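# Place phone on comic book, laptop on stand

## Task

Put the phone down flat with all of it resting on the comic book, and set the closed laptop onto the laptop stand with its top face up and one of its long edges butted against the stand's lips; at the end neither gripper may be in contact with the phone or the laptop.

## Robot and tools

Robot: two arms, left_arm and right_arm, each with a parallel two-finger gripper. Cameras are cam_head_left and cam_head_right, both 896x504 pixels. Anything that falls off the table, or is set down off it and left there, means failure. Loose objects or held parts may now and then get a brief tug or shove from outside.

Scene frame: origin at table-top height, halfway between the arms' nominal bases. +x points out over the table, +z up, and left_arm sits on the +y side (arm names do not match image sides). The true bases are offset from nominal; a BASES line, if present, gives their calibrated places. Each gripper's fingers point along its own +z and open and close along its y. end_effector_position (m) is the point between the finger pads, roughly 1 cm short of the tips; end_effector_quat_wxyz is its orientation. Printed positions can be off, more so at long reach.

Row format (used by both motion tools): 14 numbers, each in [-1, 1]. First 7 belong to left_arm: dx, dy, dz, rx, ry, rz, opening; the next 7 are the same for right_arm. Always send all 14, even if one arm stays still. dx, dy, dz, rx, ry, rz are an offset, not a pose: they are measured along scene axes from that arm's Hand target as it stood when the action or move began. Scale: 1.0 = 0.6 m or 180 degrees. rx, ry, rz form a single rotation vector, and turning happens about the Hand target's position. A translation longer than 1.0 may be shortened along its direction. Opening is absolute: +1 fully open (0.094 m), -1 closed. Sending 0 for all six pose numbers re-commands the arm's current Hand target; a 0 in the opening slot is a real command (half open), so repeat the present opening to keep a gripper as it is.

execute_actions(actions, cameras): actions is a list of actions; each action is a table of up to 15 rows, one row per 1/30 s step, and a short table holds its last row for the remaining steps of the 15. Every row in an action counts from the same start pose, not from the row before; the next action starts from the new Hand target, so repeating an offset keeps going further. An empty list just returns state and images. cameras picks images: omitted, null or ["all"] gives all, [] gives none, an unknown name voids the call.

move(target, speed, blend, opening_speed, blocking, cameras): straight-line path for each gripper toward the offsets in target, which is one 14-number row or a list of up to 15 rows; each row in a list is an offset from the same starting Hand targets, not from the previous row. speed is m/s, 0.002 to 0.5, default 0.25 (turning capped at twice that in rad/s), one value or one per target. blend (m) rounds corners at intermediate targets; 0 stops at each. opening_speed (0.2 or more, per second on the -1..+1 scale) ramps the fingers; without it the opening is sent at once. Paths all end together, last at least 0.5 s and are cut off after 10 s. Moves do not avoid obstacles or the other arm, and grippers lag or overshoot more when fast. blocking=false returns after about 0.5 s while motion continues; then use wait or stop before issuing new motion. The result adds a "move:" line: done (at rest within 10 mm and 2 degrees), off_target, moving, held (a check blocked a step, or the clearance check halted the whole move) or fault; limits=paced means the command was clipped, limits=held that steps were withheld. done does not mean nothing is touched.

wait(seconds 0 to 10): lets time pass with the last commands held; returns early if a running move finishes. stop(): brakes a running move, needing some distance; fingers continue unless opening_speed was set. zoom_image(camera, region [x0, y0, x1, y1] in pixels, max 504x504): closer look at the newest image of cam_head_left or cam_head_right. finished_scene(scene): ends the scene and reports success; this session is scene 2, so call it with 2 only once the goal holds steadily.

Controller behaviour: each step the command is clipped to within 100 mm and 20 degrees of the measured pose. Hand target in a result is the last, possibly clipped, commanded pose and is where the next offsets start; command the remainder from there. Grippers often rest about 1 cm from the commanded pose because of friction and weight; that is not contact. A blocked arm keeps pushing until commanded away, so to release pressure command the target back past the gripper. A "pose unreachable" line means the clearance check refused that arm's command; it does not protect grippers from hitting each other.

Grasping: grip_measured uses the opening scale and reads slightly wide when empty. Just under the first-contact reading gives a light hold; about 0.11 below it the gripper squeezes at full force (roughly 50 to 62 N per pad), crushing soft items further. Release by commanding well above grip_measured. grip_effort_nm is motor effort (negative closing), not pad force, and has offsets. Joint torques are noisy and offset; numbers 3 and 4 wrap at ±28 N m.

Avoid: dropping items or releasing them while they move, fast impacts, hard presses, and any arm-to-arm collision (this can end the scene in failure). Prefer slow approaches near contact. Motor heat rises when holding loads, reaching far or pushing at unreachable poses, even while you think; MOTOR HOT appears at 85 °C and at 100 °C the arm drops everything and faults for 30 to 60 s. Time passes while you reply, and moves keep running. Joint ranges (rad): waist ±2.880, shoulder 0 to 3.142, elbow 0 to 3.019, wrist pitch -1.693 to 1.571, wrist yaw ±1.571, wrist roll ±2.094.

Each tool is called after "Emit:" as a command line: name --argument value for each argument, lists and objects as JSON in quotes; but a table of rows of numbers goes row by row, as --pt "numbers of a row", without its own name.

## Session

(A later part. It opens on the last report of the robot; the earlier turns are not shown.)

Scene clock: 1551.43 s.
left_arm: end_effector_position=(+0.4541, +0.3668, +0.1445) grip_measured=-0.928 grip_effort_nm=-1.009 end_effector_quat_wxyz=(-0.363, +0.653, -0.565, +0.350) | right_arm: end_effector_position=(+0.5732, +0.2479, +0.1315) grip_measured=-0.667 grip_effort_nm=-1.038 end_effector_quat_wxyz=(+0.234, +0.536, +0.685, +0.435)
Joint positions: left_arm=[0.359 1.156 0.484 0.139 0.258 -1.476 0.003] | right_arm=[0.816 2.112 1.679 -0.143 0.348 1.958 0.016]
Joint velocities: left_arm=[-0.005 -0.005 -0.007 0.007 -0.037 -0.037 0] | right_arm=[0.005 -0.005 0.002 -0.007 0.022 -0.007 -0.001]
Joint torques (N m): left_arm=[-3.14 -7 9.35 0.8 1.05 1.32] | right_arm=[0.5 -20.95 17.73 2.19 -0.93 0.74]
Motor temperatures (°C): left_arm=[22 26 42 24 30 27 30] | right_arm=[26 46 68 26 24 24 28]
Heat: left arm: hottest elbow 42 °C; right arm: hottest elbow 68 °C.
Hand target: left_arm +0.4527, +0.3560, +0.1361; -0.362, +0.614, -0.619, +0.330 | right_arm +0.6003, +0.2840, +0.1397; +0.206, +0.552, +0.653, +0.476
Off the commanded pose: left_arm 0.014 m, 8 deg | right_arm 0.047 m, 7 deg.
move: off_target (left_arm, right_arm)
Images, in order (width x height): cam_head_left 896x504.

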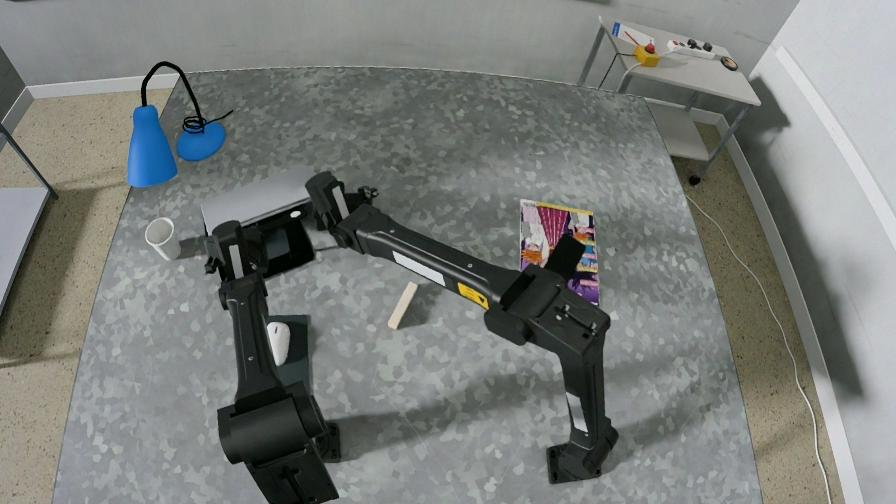

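Emit:
move --target '[0,0,0,0,0,0,-0.95,-0.012,-0.043,-0.01,0,0,0,-0.75]' --speed 0.06 --cameras '[]'

Emit:
move --target '[0,0,0,0,0,0,-0.95,0,0,0,0,0,0,-0.4]' --opening_speed 0.4 --cameras '[]'

Emit:
move --pt "0 0 0 0 0 0 -0.95 -0.1 -0.045 0.06 0 0 0 -0.4" --pt "0 0 0 0 0 0 -0.95 -0.18 -0.09 0.1 0 0 0 -0.4" --speed 0.12

Emit:
zoom_image --camera "cam_head_left" --region '[180, 160, 340, 250]'

Emit:
zoom_image --camera "cam_head_right" --region '[200, 165, 360, 255]'

Scene clock: 1560.13 s.
left_arm: end_effector_position=(+0.4541, +0.3669, +0.1444) grip_measured=-0.928 grip_effort_nm=-1.004 end_effector_quat_wxyz=(-0.363, +0.654, -0.564, +0.350) | right_arm: end_effector_position=(+0.5770, +0.2450, +0.1312) grip_measured=-0.667 grip_effort_nm=-1.038 end_effector_quat_wxyz=(+0.230, +0.533, +0.688, +0.436)
Joint positions: left_arm=[0.359 1.156 0.484 0.139 0.258 -1.477 0.003] | right_arm=[0.806 2.112 1.679 -0.142 0.329 1.95 0.016]
Joint velocities: left_arm=[0.005 0.005 -0.027 -0.002 0.007 -0.007 -0.001] | right_arm=[-0.015 0.005 0.002 -0.007 -0.037 0.051 0]
Joint torques (N m): left_arm=[-2.14 -7.41 9.36 0.84 0.92 1.33] | right_arm=[-0.03 -24.06 11.55 3.56 -0.76 0.74]
Motor temperatures (°C): left_arm=[22 26 42 24 30 27 30] | right_arm=[26 45 66 26 25 24 28]
Heat: left arm: hottest elbow 42 °C; right arm: hottest elbow 66 °C.
Hand target: left_arm +0.4527, +0.3561, +0.1360; -0.362, +0.614, -0.619, +0.330 | right_arm +0.5927, +0.2582, +0.1338; +0.206, +0.552, +0.653, +0.476
Off the commanded pose: left_arm 0.014 m, 8 deg | right_arm 0.021 m, 7 deg.
move: off_target (left_arm, right_arm)
No camera images: "cameras" was empty.

Scene clock: 1561.33 s.
left_arm: end_effector_position=(+0.4533, +0.3687, +0.1426) grip_measured=-0.922 grip_effort_nm=-1.013 end_effector_quat_wxyz=(-0.360, +0.658, -0.562, +0.350) | right_arm: end_effector_position=(+0.5793, +0.2504, +0.1337) grip_measured=-0.402 grip_effort_nm=0.056 end_effector_quat_wxyz=(+0.208, +0.550, +0.666, +0.459)
Joint positions: left_arm=[0.365 1.16 0.484 0.137 0.26 -1.483 0.004] | right_arm=[0.804 2.117 1.679 -0.105 0.307 2.015 0.028]
Joint velocities: left_arm=[-0.015 0.005 -0.012 0.012 -0.007 -0.007 -0.001] | right_arm=[-0.015 -0.005 -0.007 -0.007 0.022 0.022 0]
Joint torques (N m): left_arm=[-3.66 -7.59 9.22 1.02 0.92 1.38] | right_arm=[0.21 -24.47 11.64 2.52 0 0.2]
Motor temperatures (°C): left_arm=[22 26 42 24 30 28 30] | right_arm=[26 45 66 26 25 24 28]
Heat: left arm: hottest elbow 42 °C; right arm: hottest elbow 66 °C.
Hand target: left_arm +0.4527, +0.3561, +0.1360; -0.362, +0.614, -0.619, +0.330 | right_arm +0.5927, +0.2582, +0.1339; +0.206, +0.552, +0.653, +0.476
Off the commanded pose: left_arm 0.014 m, 9 deg | right_arm 0.015 m, 2 deg.
move: off_target (left_arm, right_arm)
No camera images: "cameras" was empty.

Scene clock: 1563.30 s.
left_arm: end_effector_position=(+0.4534, +0.3682, +0.1427) grip_measured=-0.922 grip_effort_nm=-1.009 end_effector_quat_wxyz=(-0.359, +0.657, -0.562, +0.351) | right_arm: end_effector_position=(+0.4919, +0.2037, +0.1904) grip_measured=-0.401 grip_effort_nm=0.051 end_effector_quat_wxyz=(+0.209, +0.554, +0.656, +0.468)
Joint positions: left_arm=[0.365 1.16 0.484 0.137 0.263 -1.483 0.004] | right_arm=[0.859 1.831 1.373 -0.074 0.363 2.058 0.028]
Joint velocities: left_arm=[0.005 0.005 -0.002 -0.022 0.007 0.022 0] | right_arm=[0.005 -0.024 0.002 -0.017 0.051 -0.007 0.001]
Joint torques (N m): left_arm=[-2.02 -7.24 9.14 0.73 0.78 1.37] | right_arm=[1.32 -23.41 7.99 1.92 0.26 0.16]
Motor temperatures (°C): left_arm=[22 26 42 24 29 28 30] | right_arm=[26 46 66 26 25 24 28]
Heat: left arm: hottest elbow 42 °C; right arm: hottest elbow 66 °C.
Hand target: left_arm +0.4527, +0.3561, +0.1360; -0.362, +0.614, -0.619, +0.330 | right_arm +0.4841, +0.2064, +0.1949; +0.205, +0.552, +0.653, +0.476
Off the commanded pose: left_arm 0.014 m, 9 deg | right_arm 0.008 m, 1 deg.
move: off_target (left_arm)

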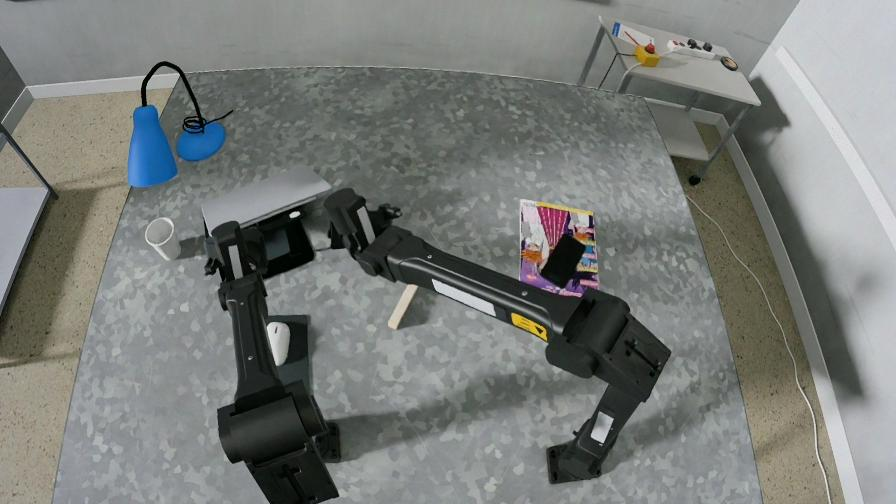

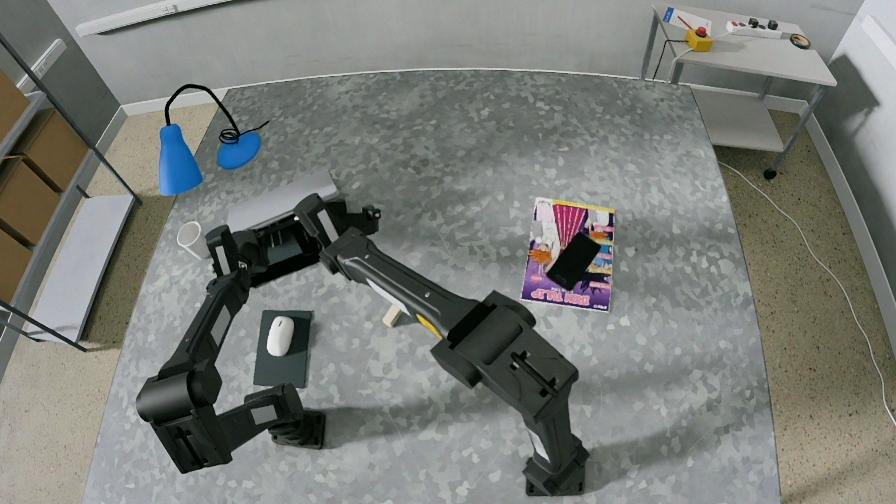

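Scaled by 3.150.

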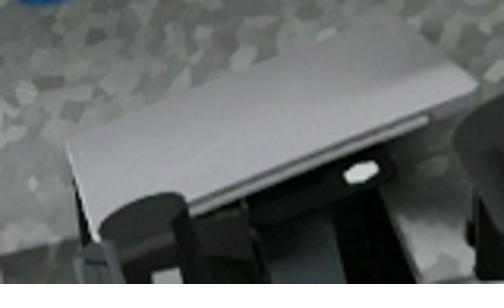

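Scaled by 3.150.

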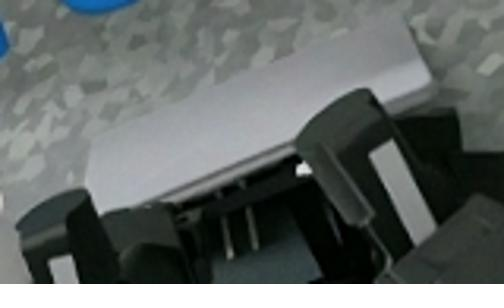

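Emit:
move --pt "0 0 0 0 0 0 -0.95 0.08 0.045 -0.06 0 0 0 -0.3" --pt "0 0 0 0 0 0 -0.95 0.176 0.081 -0.095 0 0 0 -0.3" --speed 0.1 --cameras '["cam_head_left"]'

Emit:
zoom_image --camera "cam_head_left" --region '[180, 160, 360, 261]'

Emit:
move --target '[0,0,0,0,0,0,-0.95,0,0,0,0,0,0,-0.72]' --opening_speed 0.4 --cameras '[]'

Scene clock: 1582.63 s.
left_arm: end_effector_position=(+0.4534, +0.3682, +0.1427) grip_measured=-0.922 grip_effort_nm=-1.009 end_effector_quat_wxyz=(-0.359, +0.657, -0.562, +0.351) | right_arm: end_effector_position=(+0.5721, +0.2457, +0.1382) grip_measured=-0.301 grip_effort_nm=0.061 end_effector_quat_wxyz=(+0.202, +0.552, +0.656, +0.473)
Joint positions: left_arm=[0.365 1.16 0.484 0.137 0.263 -1.483 0.004] | right_arm=[0.806 2.089 1.627 -0.053 0.302 2.034 0.033]
Joint velocities: left_arm=[-0.005 -0.015 0.002 -0.002 0.051 -0.081 0] | right_arm=[-0.005 0.015 0.007 -0.012 0.051 0.051 -0.001]
Joint torques (N m): left_arm=[-2.37 -7.53 9.26 1.01 0.75 1.38] | right_arm=[-0.15 -23.36 13.39 1.06 0.08 0.02]
Motor temperatures (°C): left_arm=[22 26 42 24 29 28 30] | right_arm=[26 45 61 26 24 24 27]
Heat: left arm: hottest elbow 42 °C; right arm: hottest elbow 61 °C.
Hand target: left_arm +0.4527, +0.3561, +0.1360; -0.362, +0.614, -0.619, +0.330 | right_arm +0.5901, +0.2529, +0.1368; +0.206, +0.552, +0.653, +0.476
Off the commanded pose: left_arm 0.014 m, 9 deg | right_arm 0.020 m, 1 deg.
move: off_target (left_arm, right_arm)
Images, in order (width x height): cam_head_left 896x504.

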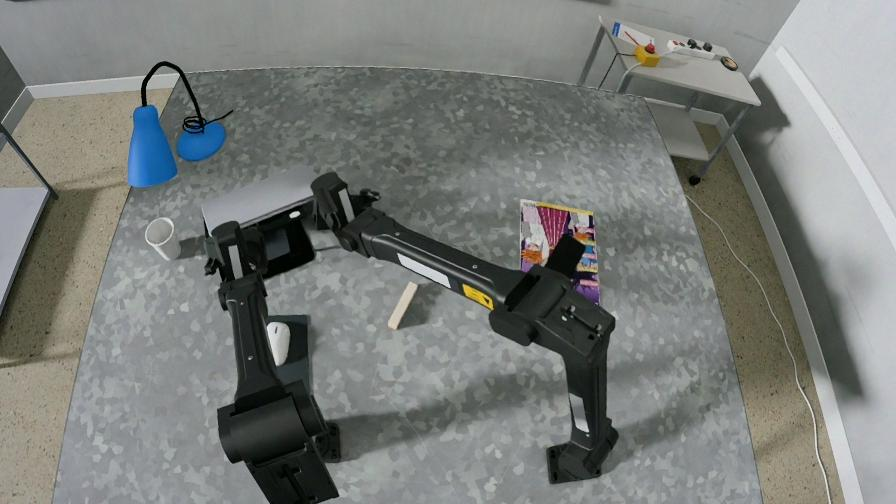

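Scaled by 2.800.

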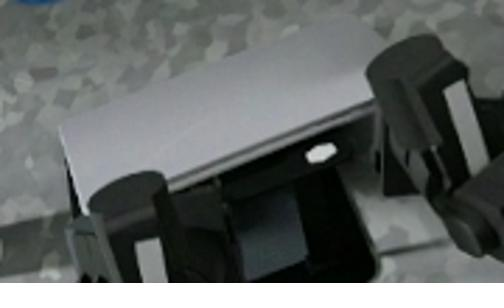

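Scene clock: 1584.27 s.
left_arm: end_effector_position=(+0.4534, +0.3681, +0.1427) grip_measured=-0.922 grip_effort_nm=-1.009 end_effector_quat_wxyz=(-0.359, +0.657, -0.562, +0.351) | right_arm: end_effector_position=(+0.5708, +0.2456, +0.1341) grip_measured=-0.657 grip_effort_nm=-1.023 end_effector_quat_wxyz=(+0.208, +0.541, +0.669, +0.465)
Joint positions: left_arm=[0.365 1.16 0.484 0.137 0.264 -1.483 0.004] | right_arm=[0.806 2.091 1.627 -0.063 0.297 1.999 0.016]
Joint velocities: left_arm=[-0.015 0.015 -0.012 -0.012 -0.051 -0.007 0] | right_arm=[-0.005 -0.024 -0.007 0.007 -0.066 -0.022 0.001]
Joint torques (N m): left_arm=[-2.55 -7.47 9.2 0.73 0.74 1.39] | right_arm=[-0.21 -23.47 13.52 1.43 0.24 0.33]
Motor temperatures (°C): left_arm=[22 26 42 24 29 28 30] | right_arm=[26 45 62 26 24 24 27]
Heat: left arm: hottest elbow 42 °C; right arm: hottest elbow 62 °C.
Hand target: left_arm +0.4527, +0.3561, +0.1360; -0.362, +0.614, -0.619, +0.330 | right_arm +0.5901, +0.2529, +0.1369; +0.206, +0.552, +0.653, +0.476
Off the commanded pose: left_arm 0.014 m, 9 deg | right_arm 0.021 m, 3 deg.
move: off_target (left_arm, right_arm)
No camera images: "cameras" was empty.

Emit:
move --target '[0.035,-0.06,0.0,0,0,0,-0.95,-0.02,0.095,0.01,0,0,0,-0.75]' --speed 0.06 --cameras '["cam_head_left"]'

Emit:
zoom_image --camera "cam_head_left" --region '[180, 160, 340, 250]'

Scene clock: 1588.57 s.
left_arm: end_effector_position=(+0.4601, +0.3578, +0.1437) grip_measured=-0.922 grip_effort_nm=-1.009 end_effector_quat_wxyz=(-0.373, +0.671, -0.545, +0.336) | right_arm: end_effector_position=(+0.5741, +0.2557, +0.1364) grip_measured=-0.661 grip_effort_nm=-1.038 end_effector_quat_wxyz=(+0.232, +0.553, +0.670, +0.438)
Joint positions: left_arm=[0.291 1.159 0.484 0.15 0.143 -1.54 0.004] | right_arm=[0.826 2.125 1.715 -0.168 0.374 2.007 0.016]
Joint velocities: left_arm=[0.005 -0.005 -0.017 0.027 -0.037 -0.022 0] | right_arm=[-0.005 -0.005 -0.007 -0.002 -0.037 0.022 0]
Joint torques (N m): left_arm=[-6.71 -5.83 10.33 1.28 1.19 1.26] | right_arm=[3.14 -21.66 16.95 2 -0.43 0.58]
Motor temperatures (°C): left_arm=[22 26 42 24 29 28 30] | right_arm=[26 46 63 26 24 24 28]
Heat: left arm: hottest elbow 42 °C; right arm: hottest elbow 63 °C.
Hand target: left_arm +0.4732, +0.3199, +0.1360; -0.362, +0.614, -0.619, +0.330 | right_arm +0.5791, +0.3103, +0.1429; +0.206, +0.552, +0.653, +0.475
Off the commanded pose: left_arm 0.041 m, 11 deg | right_arm 0.055 m, 6 deg.
move: off_target (left_arm, right_arm)
Images, in order (width x height): cam_head_left 896x504.

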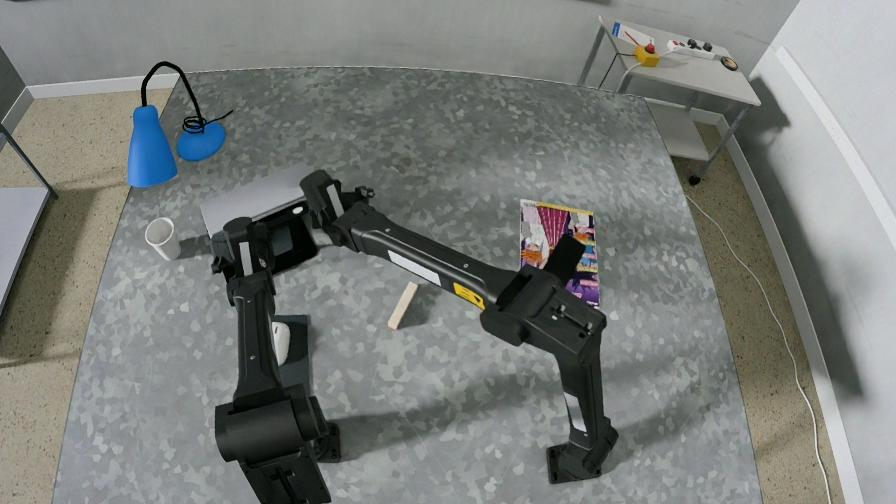

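Scaled by 3.150.

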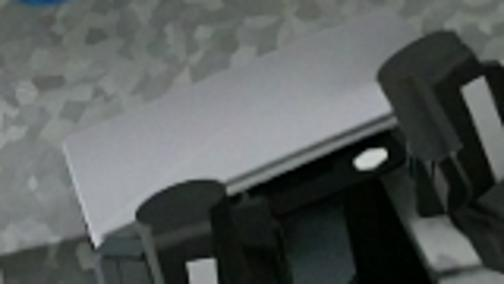

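Emit:
move --target '[0.015,-0.06,0.0,0,0,0,-0.95,-0.0,0.045,0.0,0,0,0,-0.75]' --speed 0.06 --cameras '["cam_head_left"]'

Emit:
zoom_image --camera "cam_head_left" --region '[180, 160, 340, 250]'

Scene clock: 1591.67 s.
left_arm: end_effector_position=(+0.4605, +0.3596, +0.1442) grip_measured=-0.935 grip_effort_nm=-0.999 end_effector_quat_wxyz=(-0.369, +0.693, -0.516, +0.342) | right_arm: end_effector_position=(+0.5750, +0.2545, +0.1357) grip_measured=-0.663 grip_effort_nm=-1.038 end_effector_quat_wxyz=(+0.239, +0.545, +0.677, +0.432)
Joint positions: left_arm=[0.282 1.159 0.484 0.154 0.11 -1.615 0.003] | right_arm=[0.825 2.126 1.717 -0.173 0.377 1.981 0.016]
Joint velocities: left_arm=[-0.015 -0.005 -0.007 0.007 0.037 0.007 -0.001] | right_arm=[-0.005 0.005 -0.012 -0.007 0.022 0.007 0]
Joint torques (N m): left_arm=[-2.02 -8.29 9.44 1.62 0.12 0.69] | right_arm=[0.62 -27.34 9.21 1.48 0.1 0.3]
Motor temperatures (°C): left_arm=[22 26 42 24 29 28 30] | right_arm=[26 46 64 26 24 24 28]
Heat: left arm: hottest elbow 42 °C; right arm: hottest elbow 64 °C.
Hand target: left_arm +0.4610, +0.3570, +0.1440; -0.378, +0.674, -0.541, +0.331 | right_arm +0.5742, +0.2560, +0.1363; +0.232, +0.553, +0.670, +0.438
Off the commanded pose: left_arm 0.079 m, 15 deg | right_arm 0.083 m, 7 deg.
move: held (left_arm, right_arm; a check stopped the path); limits=held
pose unreachable (left arm): on one or more control steps of this call, first in action 0 (counted from 0), this arm could not follow its commanded pose, so it was not sent that pose on those steps. It may still have moved: this result reports where it is.
cause: moving toward the commanded pose would bring a part of the arm too close to another arm (this arm's gripper housing and the right arm's wrist (the part past joint 5), along the way the arms are being sent, or toward where that arm still pushes).
pose unreachable (right arm): on one or more control steps of this call, first in action 0 (counted from 0), this arm could not follow its commanded pose, so it was not sent that pose on those steps. It may still have moved: this result reports where it is.
cause: moving toward the commanded pose would bring a part of the arm too close to another arm (this arm's wrist (the part past joint 5) and the left arm's gripper housing, along the way the arms are being sent, or toward where that arm still pushes).
Images, in order (width x height): cam_head_left 896x504.

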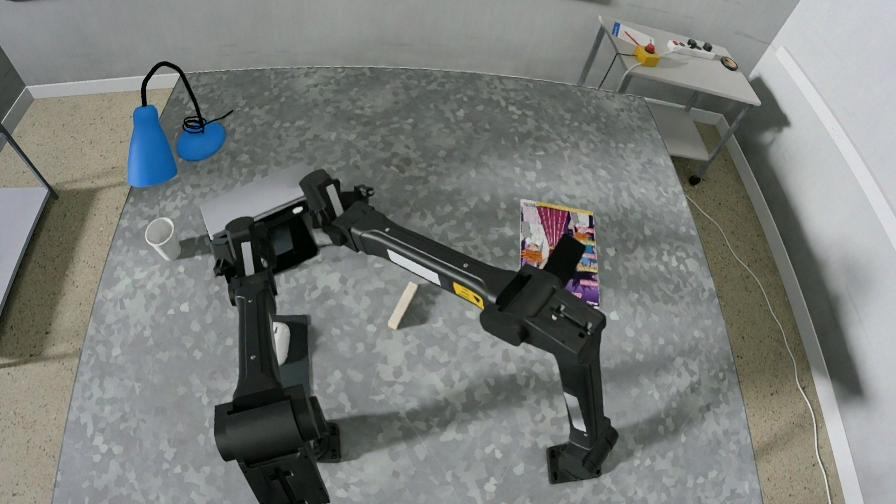

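Scaled by 3.150.

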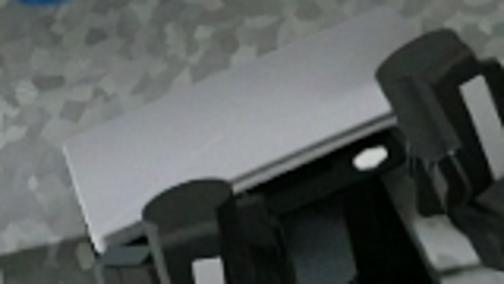

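Emit:
move --target '[0.01,-0.035,-0.01,0,0,0,-0.95,-0.0,0.13,0.01,0,0,0,-0.75]' --speed 0.08 --cameras '["cam_head_left"]'

Emit:
zoom_image --camera "cam_head_left" --region '[180, 160, 340, 250]'

Scene clock: 1595.40 s.
left_arm: end_effector_position=(+0.4624, +0.3677, +0.1424) grip_measured=-0.940 grip_effort_nm=-1.009 end_effector_quat_wxyz=(-0.384, +0.707, -0.493, +0.329) | right_arm: end_effector_position=(+0.5772, +0.2636, +0.1392) grip_measured=-0.676 grip_effort_nm=-1.038 end_effector_quat_wxyz=(+0.261, +0.542, +0.697, +0.390)
Joint positions: left_arm=[0.271 1.176 0.484 0.183 0.041 -1.648 0.003] | right_arm=[0.841 2.164 1.829 -0.328 0.429 1.955 0.015]
Joint velocities: left_arm=[0.005 0.005 -0.007 -0.012 0.037 -0.051 -0.001] | right_arm=[-0.015 0.015 -0.002 -0.012 -0.037 -0.037 0.001]
Joint torques (N m): left_arm=[-5.89 -8.29 8.14 1.85 0.51 0.71] | right_arm=[4.54 -21.3 18.06 2.36 0.12 0.93]
Motor temperatures (°C): left_arm=[22 26 41 24 29 28 30] | right_arm=[26 47 64 26 24 24 28]
Heat: left arm: hottest elbow 41 °C; right arm: hottest elbow 64 °C.
Hand target: left_arm +0.4667, +0.3360, +0.1381; -0.378, +0.674, -0.541, +0.332 | right_arm +0.5755, +0.3341, +0.1421; +0.232, +0.553, +0.670, +0.437
Off the commanded pose: left_arm 0.032 m, 7 deg | right_arm 0.071 m, 7 deg.
move: off_target (left_arm, right_arm)
Images, in order (width x height): cam_head_left 896x504.

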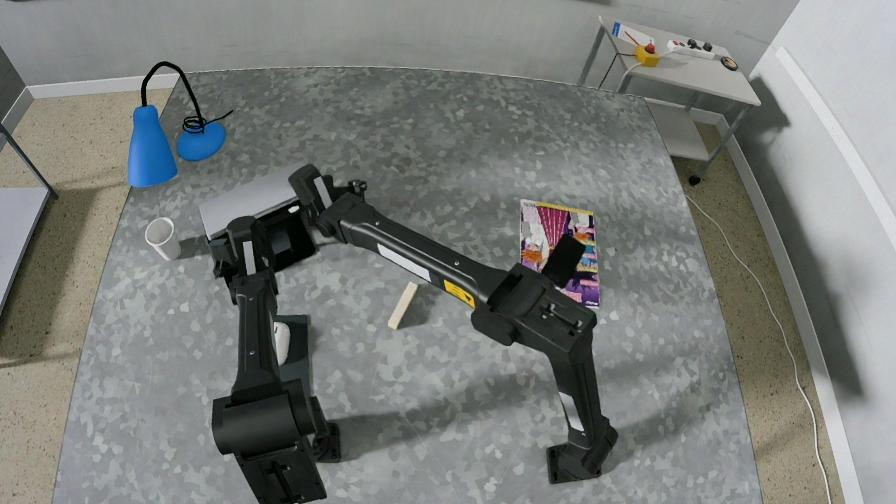

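Scaled by 3.150.

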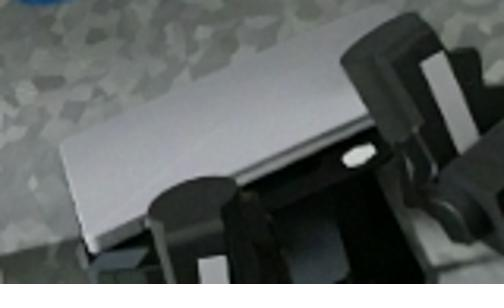

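Emit:
move --target '[0.01,-0.0,-0.0,0,0,0,-0.95,-0.06,0.03,0.015,0,0,0,-0.75]' --speed 0.08 --cameras '["cam_head_left"]'

Emit:
zoom_image --camera "cam_head_left" --region '[180, 160, 340, 250]'

Scene clock: 1601.67 s.
left_arm: end_effector_position=(+0.4622, +0.3688, +0.1422) grip_measured=-0.943 grip_effort_nm=-1.004 end_effector_quat_wxyz=(-0.382, +0.713, -0.485, +0.332) | right_arm: end_effector_position=(+0.5779, +0.2614, +0.1384) grip_measured=-0.683 grip_effort_nm=-1.038 end_effector_quat_wxyz=(+0.267, +0.536, +0.703, +0.384)
Joint positions: left_arm=[0.272 1.177 0.484 0.183 0.037 -1.668 0.003] | right_arm=[0.839 2.164 1.83 -0.334 0.434 1.934 0.015]
Joint velocities: left_arm=[-0.015 -0.005 -0.017 -0.007 -0.037 -0.022 0.001] | right_arm=[-0.005 -0.005 -0.007 -0.012 -0.037 -0.037 0]
Joint torques (N m): left_arm=[-1.55 -8.41 9.54 1.85 0.01 0.3] | right_arm=[0.73 -28.1 9.39 1.5 0.16 0.3]
Motor temperatures (°C): left_arm=[22 26 41 24 29 27 30] | right_arm=[26 47 67 26 24 24 28]
Heat: left arm: hottest elbow 41 °C; right arm: hottest elbow 67 °C.
Hand target: left_arm +0.4625, +0.3677, +0.1423; -0.384, +0.707, -0.493, +0.329 | right_arm +0.5768, +0.2640, +0.1392; +0.262, +0.542, +0.697, +0.390
Off the commanded pose: left_arm 0.035 m, 8 deg | right_arm 0.099 m, 9 deg.
move: held (left_arm, right_arm; a check stopped the path); limits=held
pose unreachable (left arm): on one or more control steps of this call, first in action 0 (counted from 0), this arm could not follow its commanded pose, so it was not sent that pose on those steps. It may still have moved: this result reports where it is.
cause: moving toward the commanded pose would bring a part of the arm too close to another arm (this arm's gripper housing and the right arm's wrist (the part past joint 5), along the way the arms are being sent, or toward where that arm still pushes).
pose unreachable (right arm): on one or more control steps of this call, first in action 0 (counted from 0), this arm could not follow its commanded pose, so it was not sent that pose on those steps. It may still have moved: this result reports where it is.
cause: moving toward the commanded pose would bring a part of the arm too close to another arm (this arm's wrist (the part past joint 5) and the left arm's gripper housing, at the place that arm was heading or pushing toward when its own hold began).
Images, in order (width x height): cam_head_left 896x504.

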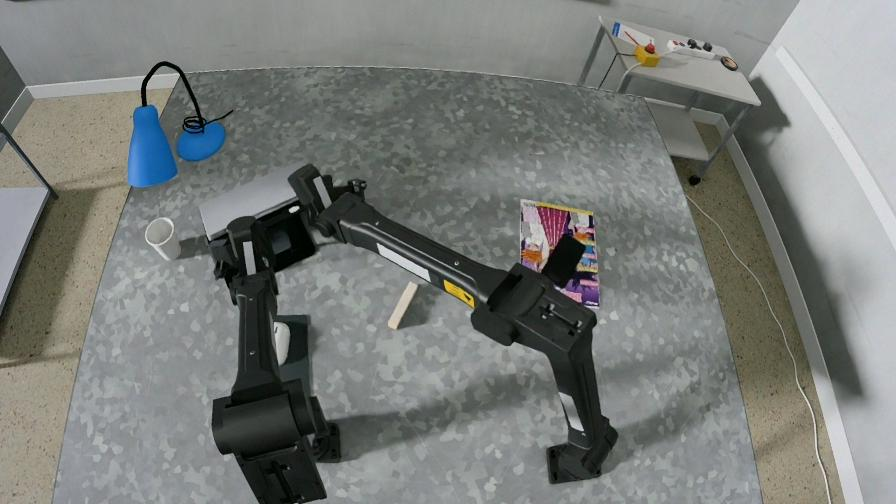

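Scaled by 3.150.

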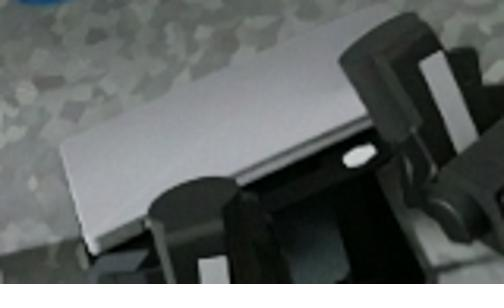

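Emit:
move --target '[0,0,0,0,0,0,-0.95,0,0,0,0,0,0,-0.4]' --opening_speed 0.4 --cameras '[]'

Emit:
move --pt "0 0 0 0 0 0 -0.95 -0.07 -0.06 0.06 0 0 0 -0.4" --pt "0 0 0 0 0 0 -0.95 -0.09 -0.17 0.13 0 0 0 -0.6" --speed 0.12

Emit:
zoom_image --camera "cam_head_left" --region '[180, 160, 340, 250]'

Emit:
zoom_image --camera "cam_head_right" --region '[200, 165, 360, 255]'

Scene clock: 1609.87 s.
left_arm: end_effector_position=(+0.4622, +0.3688, +0.1422) grip_measured=-0.943 grip_effort_nm=-1.009 end_effector_quat_wxyz=(-0.382, +0.713, -0.485, +0.332) | right_arm: end_effector_position=(+0.5785, +0.2606, +0.1385) grip_measured=-0.402 grip_effort_nm=0.071 end_effector_quat_wxyz=(+0.266, +0.540, +0.700, +0.385)
Joint positions: left_arm=[0.272 1.177 0.484 0.183 0.037 -1.669 0.003] | right_arm=[0.838 2.164 1.83 -0.334 0.435 1.944 0.028]
Joint velocities: left_arm=[0.015 -0.005 -0.007 0.002 -0.007 0.037 0] | right_arm=[-0.005 0.005 -0.012 -0.002 0.007 -0.007 -0.001]
Joint torques (N m): left_arm=[-1.44 -8.35 9.35 1.87 0.09 0.32] | right_arm=[0.85 -28.1 9.37 1.5 0.1 0.19]
Motor temperatures (°C): left_arm=[22 26 41 24 28 27 30] | right_arm=[26 50 65 26 24 24 28]
Heat: left arm: hottest elbow 41 °C; right arm: hottest elbow 65 °C.
Hand target: left_arm +0.4625, +0.3677, +0.1423; -0.384, +0.707, -0.493, +0.329 | right_arm +0.5768, +0.2640, +0.1392; +0.262, +0.542, +0.697, +0.390
Off the commanded pose: left_arm 0.001 m, 1 deg | right_arm 0.004 m, 1 deg.
move: done
No camera images: "cameras" was empty.

every target must give the same right_gripper/opening; nothing of the call was run

Scaled by 3.150.

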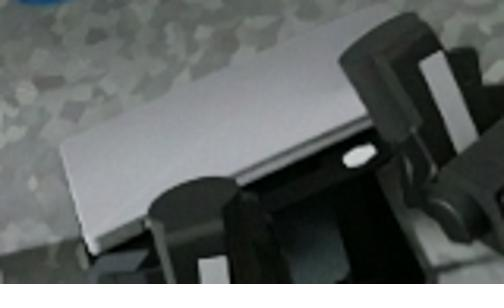

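This scene's latest camera images include none from cam_head_right. They are from: cam_head_left. cam_head_right's image comes with the result of a call that names it in "cameras".

Emit:
move --pt "0 0 0 0 0 0 -0.95 -0.07 -0.06 0.06 0 0 0 -0.4" --pt "0 0 0 0 0 0 -0.95 -0.09 -0.17 0.13 0 0 0 -0.4" --speed 0.12

Emit:
zoom_image --camera "cam_head_left" --region '[180, 160, 340, 250]'

Emit:
zoom_image --camera "cam_head_right" --region '[200, 165, 360, 255]'

Scene clock: 1613.80 s.
left_arm: end_effector_position=(+0.4622, +0.3686, +0.1422) grip_measured=-0.943 grip_effort_nm=-1.009 end_effector_quat_wxyz=(-0.382, +0.713, -0.485, +0.332) | right_arm: end_effector_position=(+0.5203, +0.1702, +0.2177) grip_measured=-0.401 grip_effort_nm=0.046 end_effector_quat_wxyz=(+0.260, +0.542, +0.697, +0.390)
Joint positions: left_arm=[0.272 1.177 0.484 0.183 0.038 -1.669 0.003] | right_arm=[0.808 1.819 1.495 -0.329 0.4 1.935 0.028]
Joint velocities: left_arm=[-0.005 -0.005 0.002 0.012 0.051 0.066 0] | right_arm=[0.005 -0.005 0.002 0.007 -0.022 0.037 0]
Joint torques (N m): left_arm=[-1.49 -8.29 9.28 1.62 0.01 0.32] | right_arm=[-0.09 -23.36 8.35 1.59 0.13 -0.04]
Motor temperatures (°C): left_arm=[22 26 41 24 28 27 30] | right_arm=[26 50 64 26 24 24 28]
Heat: left arm: hottest elbow 41 °C; right arm: hottest elbow 64 °C.
Hand target: left_arm +0.4625, +0.3677, +0.1423; -0.384, +0.707, -0.493, +0.329 | right_arm +0.5213, +0.1634, +0.2178; +0.262, +0.542, +0.697, +0.390
Off the commanded pose: left_arm 0.001 m, 1 deg | right_arm 0.009 m, 0 deg.
move: done

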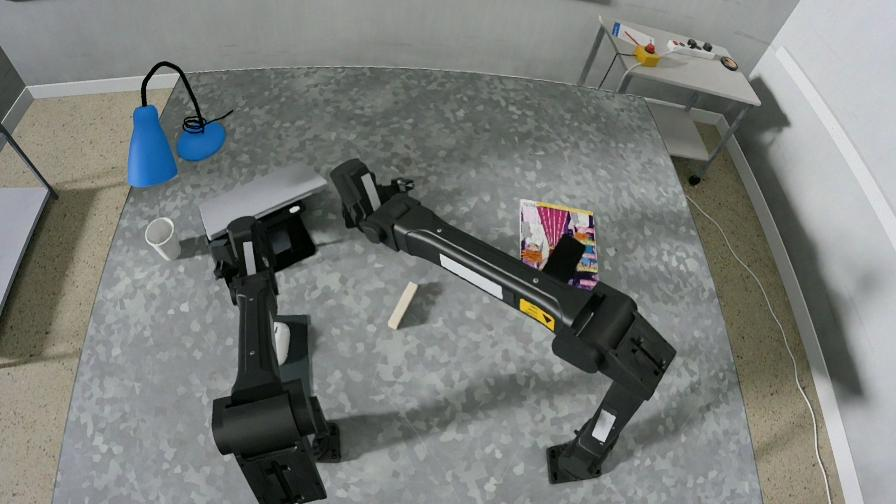

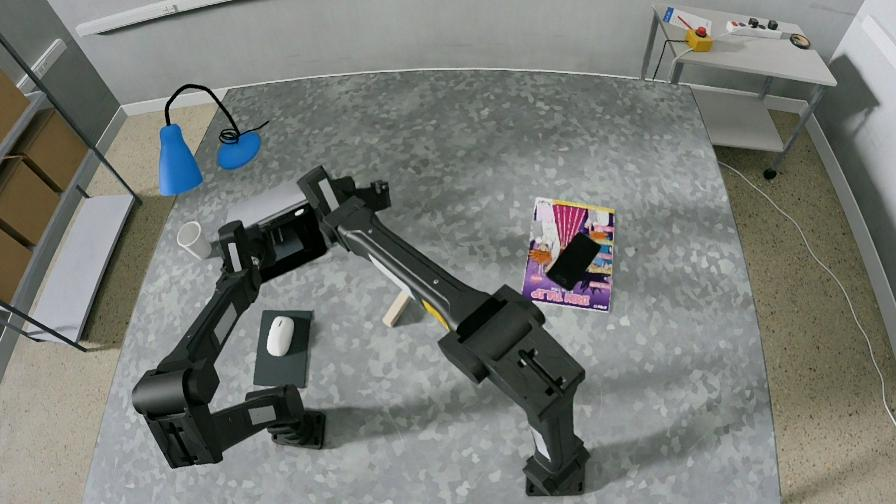

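Scaled by 3.150.

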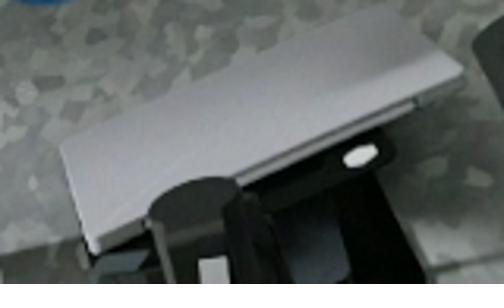

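Scaled by 3.150.

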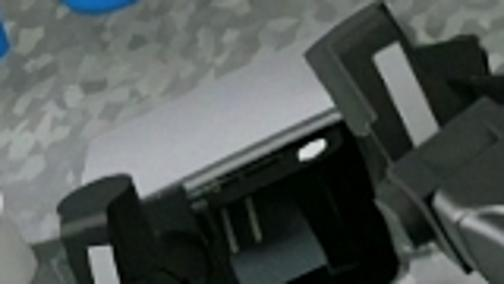

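Emit:
move --target '[0,0,0,0,0,0,-0.95,0.231,0.003,-0.08,0.07,-0.0097,0.0087,-0.9]' --speed 0.15

Emit:
zoom_image --camera "cam_head_left" --region '[200, 140, 420, 264]'

Emit:
zoom_image --camera "cam_head_right" --region '[200, 140, 420, 264]'

Scene clock: 1639.07 s.
left_arm: end_effector_position=(+0.4622, +0.3686, +0.1422) grip_measured=-0.943 grip_effort_nm=-1.004 end_effector_quat_wxyz=(-0.382, +0.713, -0.485, +0.332) | right_arm: end_effector_position=(+0.6393, +0.1530, +0.1670) grip_measured=-0.899 grip_effort_nm=-0.081 end_effector_quat_wxyz=(+0.206, +0.550, +0.664, +0.463)
Joint positions: left_arm=[0.272 1.177 0.484 0.183 0.038 -1.669 0.003] | right_arm=[0.636 2.03 1.619 -0.104 0.158 1.933 0.005]
Joint velocities: left_arm=[-0.005 -0.015 -0.002 -0.017 -0.022 -0.066 0] | right_arm=[-0.024 -0.005 0.012 -0.012 -0.037 -0.066 -0.001]
Joint torques (N m): left_arm=[-1.49 -7.3 9.43 1.8 0.07 0.28] | right_arm=[0.09 -22.07 13.86 1.92 0.02 0.16]
Motor temperatures (°C): left_arm=[22 26 40 24 28 26 30] | right_arm=[26 50 59 26 24 24 27]
Heat: left arm: hottest elbow 40 °C; right arm: hottest elbow 59 °C.
Hand target: left_arm +0.4625, +0.3677, +0.1423; -0.384, +0.707, -0.493, +0.329 | right_arm +0.6598, +0.1621, +0.1700; +0.208, +0.550, +0.653, +0.477
Off the commanded pose: left_arm 0.001 m, 1 deg | right_arm 0.024 m, 2 deg.
move: off_target (right_arm)

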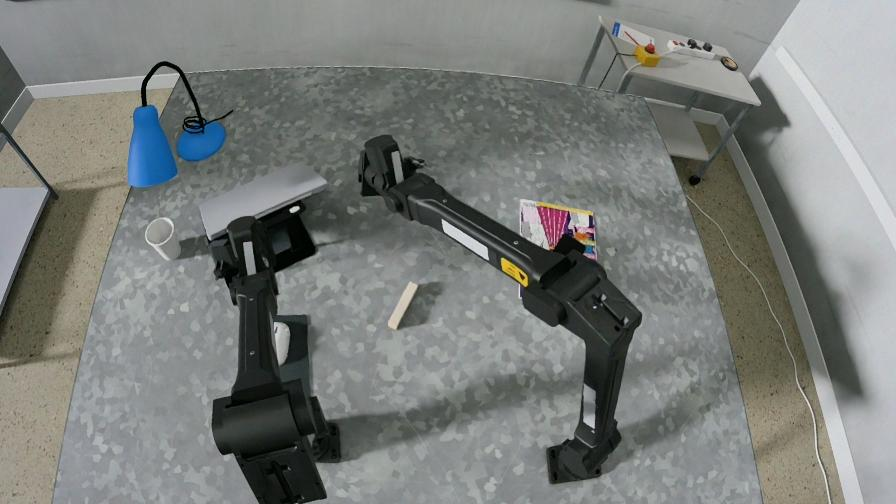

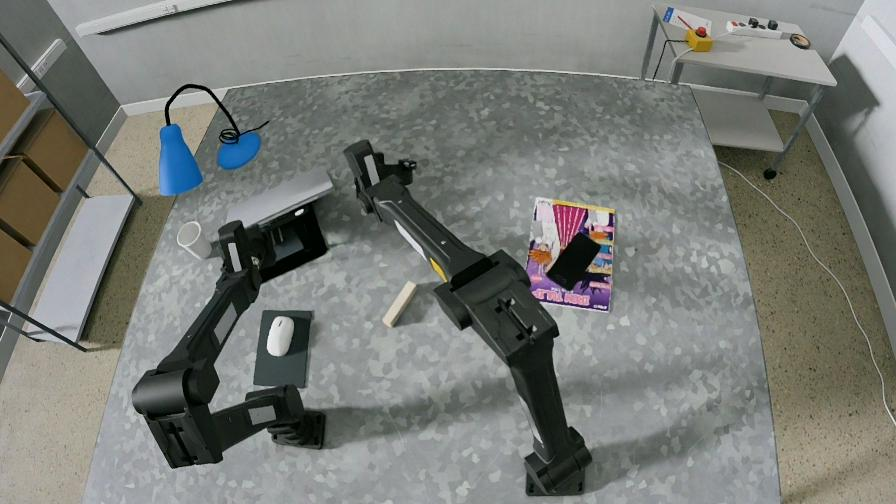

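Scaled by 2.291.

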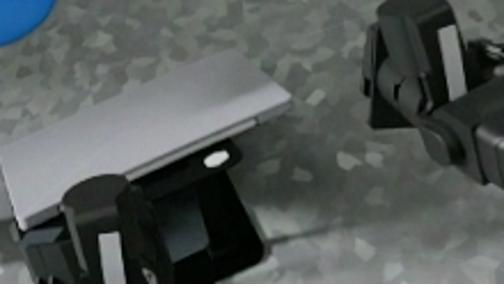

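Scaled by 2.291.

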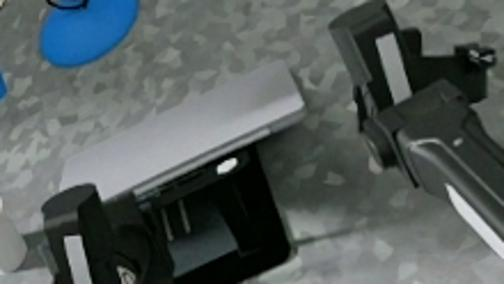

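Emit:
move --target '[0,0,0,0,0,0,-0.95,0.02,0.02,-0.1,0,0,0,-0.9]' --speed 0.1

Emit:
zoom_image --camera "cam_head_left" --region '[240, 140, 420, 240]'

Emit:
zoom_image --camera "cam_head_right" --region '[240, 140, 420, 240]'

Scene clock: 1645.50 s.
left_arm: end_effector_position=(+0.4622, +0.3686, +0.1422) grip_measured=-0.943 grip_effort_nm=-1.009 end_effector_quat_wxyz=(-0.382, +0.713, -0.485, +0.332) | right_arm: end_effector_position=(+0.6531, +0.1634, +0.1042) grip_measured=-0.899 grip_effort_nm=-0.081 end_effector_quat_wxyz=(+0.205, +0.552, +0.665, +0.460)
Joint positions: left_arm=[0.272 1.177 0.484 0.183 0.038 -1.669 0.003] | right_arm=[0.636 2.146 1.64 -0.016 0.158 1.936 0.005]
Joint velocities: left_arm=[0.005 -0.005 -0.007 0.022 -0.022 0.066 0] | right_arm=[-0.005 -0.015 -0.012 0.002 0.095 -0.051 -0.001]
Joint torques (N m): left_arm=[-1.96 -8.12 9.29 1.74 0.05 0.29] | right_arm=[0.44 -24 13.24 2 0.14 0.16]
Motor temperatures (°C): left_arm=[22 26 40 24 28 26 30] | right_arm=[26 49 59 26 24 24 27]
Heat: left arm: hottest elbow 40 °C; right arm: hottest elbow 59 °C.
Hand target: left_arm +0.4625, +0.3677, +0.1423; -0.384, +0.707, -0.493, +0.329 | right_arm +0.6713, +0.1737, +0.1098; +0.208, +0.551, +0.653, +0.477
Off the commanded pose: left_arm 0.001 m, 1 deg | right_arm 0.022 m, 2 deg.
move: off_target (right_arm)

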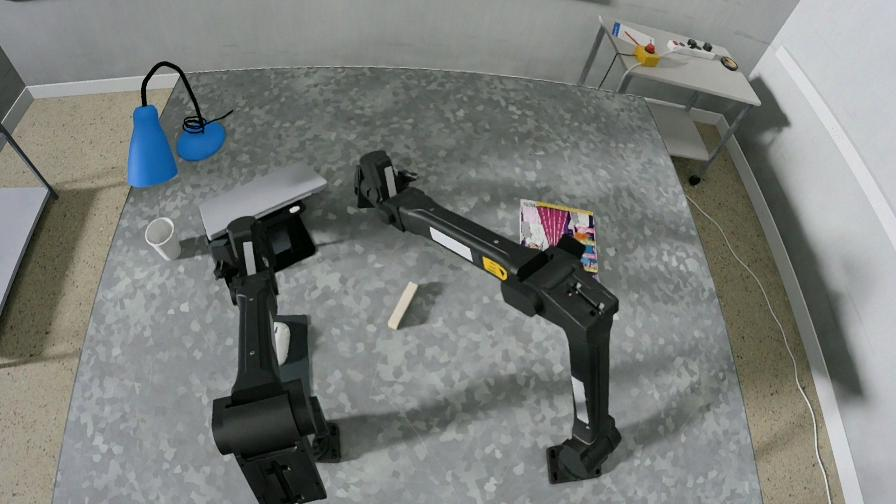

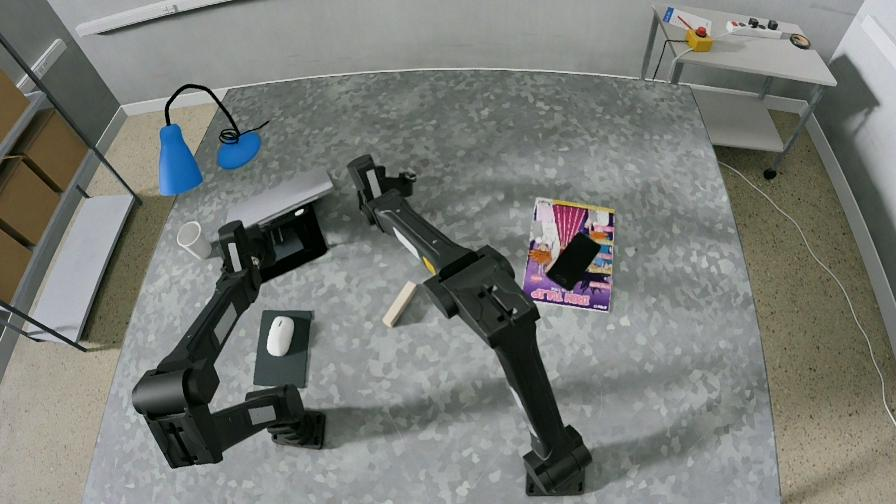

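Scaled by 2.800.

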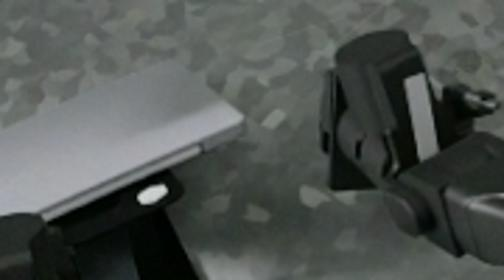

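Scaled by 2.800.

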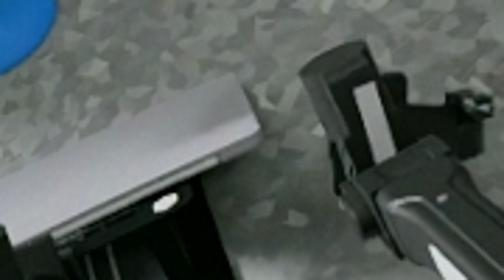

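Emit:
move --pt "0 0 0 0 0 0 -0.95 0.05 0.025 -0.025 0 0 0 -0.9" --pt "0 0 0 0 0 0 -0.95 0.02 0.085 -0.02 0 0 0 -0.9" --speed 0.06

Emit:
zoom_image --camera "cam_head_left" --region '[240, 140, 420, 240]'

Emit:
zoom_image --camera "cam_head_right" --region '[240, 140, 420, 240]'

Scene clock: 1652.70 s.
left_arm: end_effector_position=(+0.4622, +0.3686, +0.1422) grip_measured=-0.943 grip_effort_nm=-1.009 end_effector_quat_wxyz=(-0.382, +0.713, -0.485, +0.332) | right_arm: end_effector_position=(+0.6733, +0.2109, +0.1049) grip_measured=-0.899 grip_effort_nm=-0.081 end_effector_quat_wxyz=(+0.209, +0.550, +0.656, +0.474)
Joint positions: left_arm=[0.272 1.177 0.484 0.183 0.038 -1.669 0.003] | right_arm=[0.673 2.256 1.821 -0.057 0.196 1.957 0.005]
Joint velocities: left_arm=[0.005 -0.005 -0.012 -0.012 0.022 -0.037 0] | right_arm=[-0.005 -0.005 -0.002 -0.007 -0.037 0.037 0.001]
Joint torques (N m): left_arm=[-1.44 -8 9.37 1.83 -0.01 0.28] | right_arm=[0.97 -25.11 13.93 1.06 0.19 0.16]
Motor temperatures (°C): left_arm=[22 26 40 24 28 26 30] | right_arm=[26 48 60 26 24 24 27]
Heat: left arm: hottest elbow 40 °C; right arm: hottest elbow 60 °C.
Hand target: left_arm +0.4625, +0.3677, +0.1423; -0.384, +0.707, -0.493, +0.329 | right_arm +0.6840, +0.2246, +0.0973; +0.207, +0.551, +0.653, +0.476
Off the commanded pose: left_arm 0.001 m, 1 deg | right_arm 0.018 m, 0 deg.
move: off_target (right_arm)

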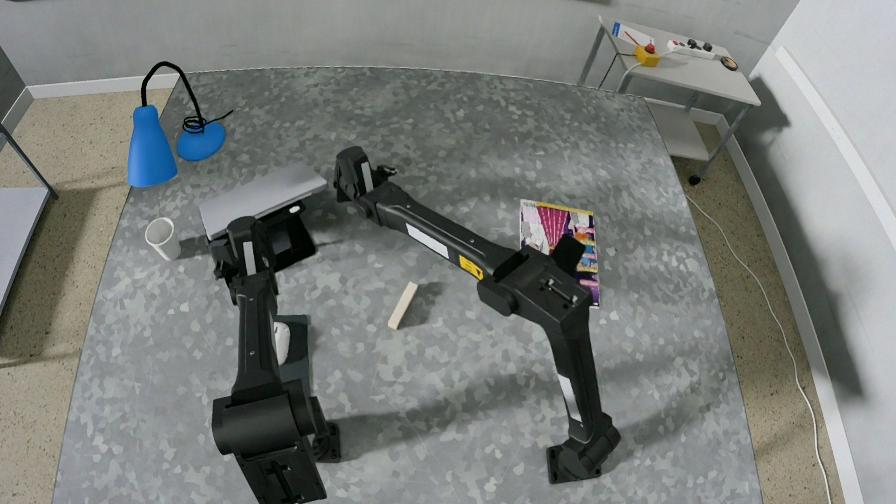

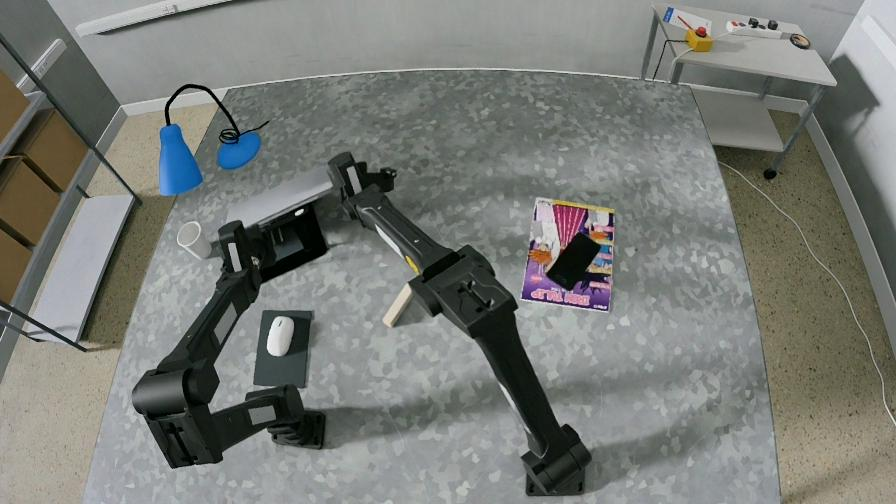

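Scaled by 2.800.

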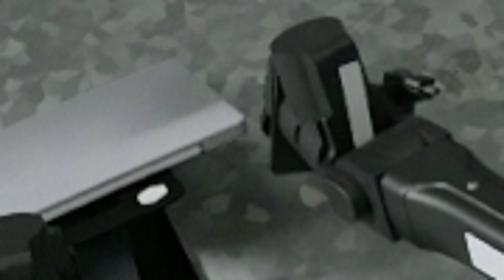

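Scaled by 2.800.

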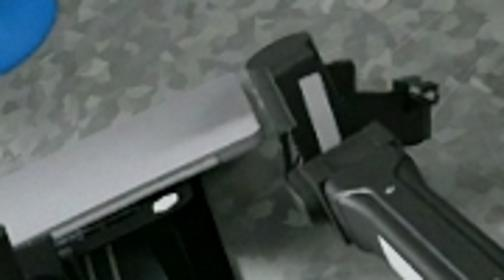

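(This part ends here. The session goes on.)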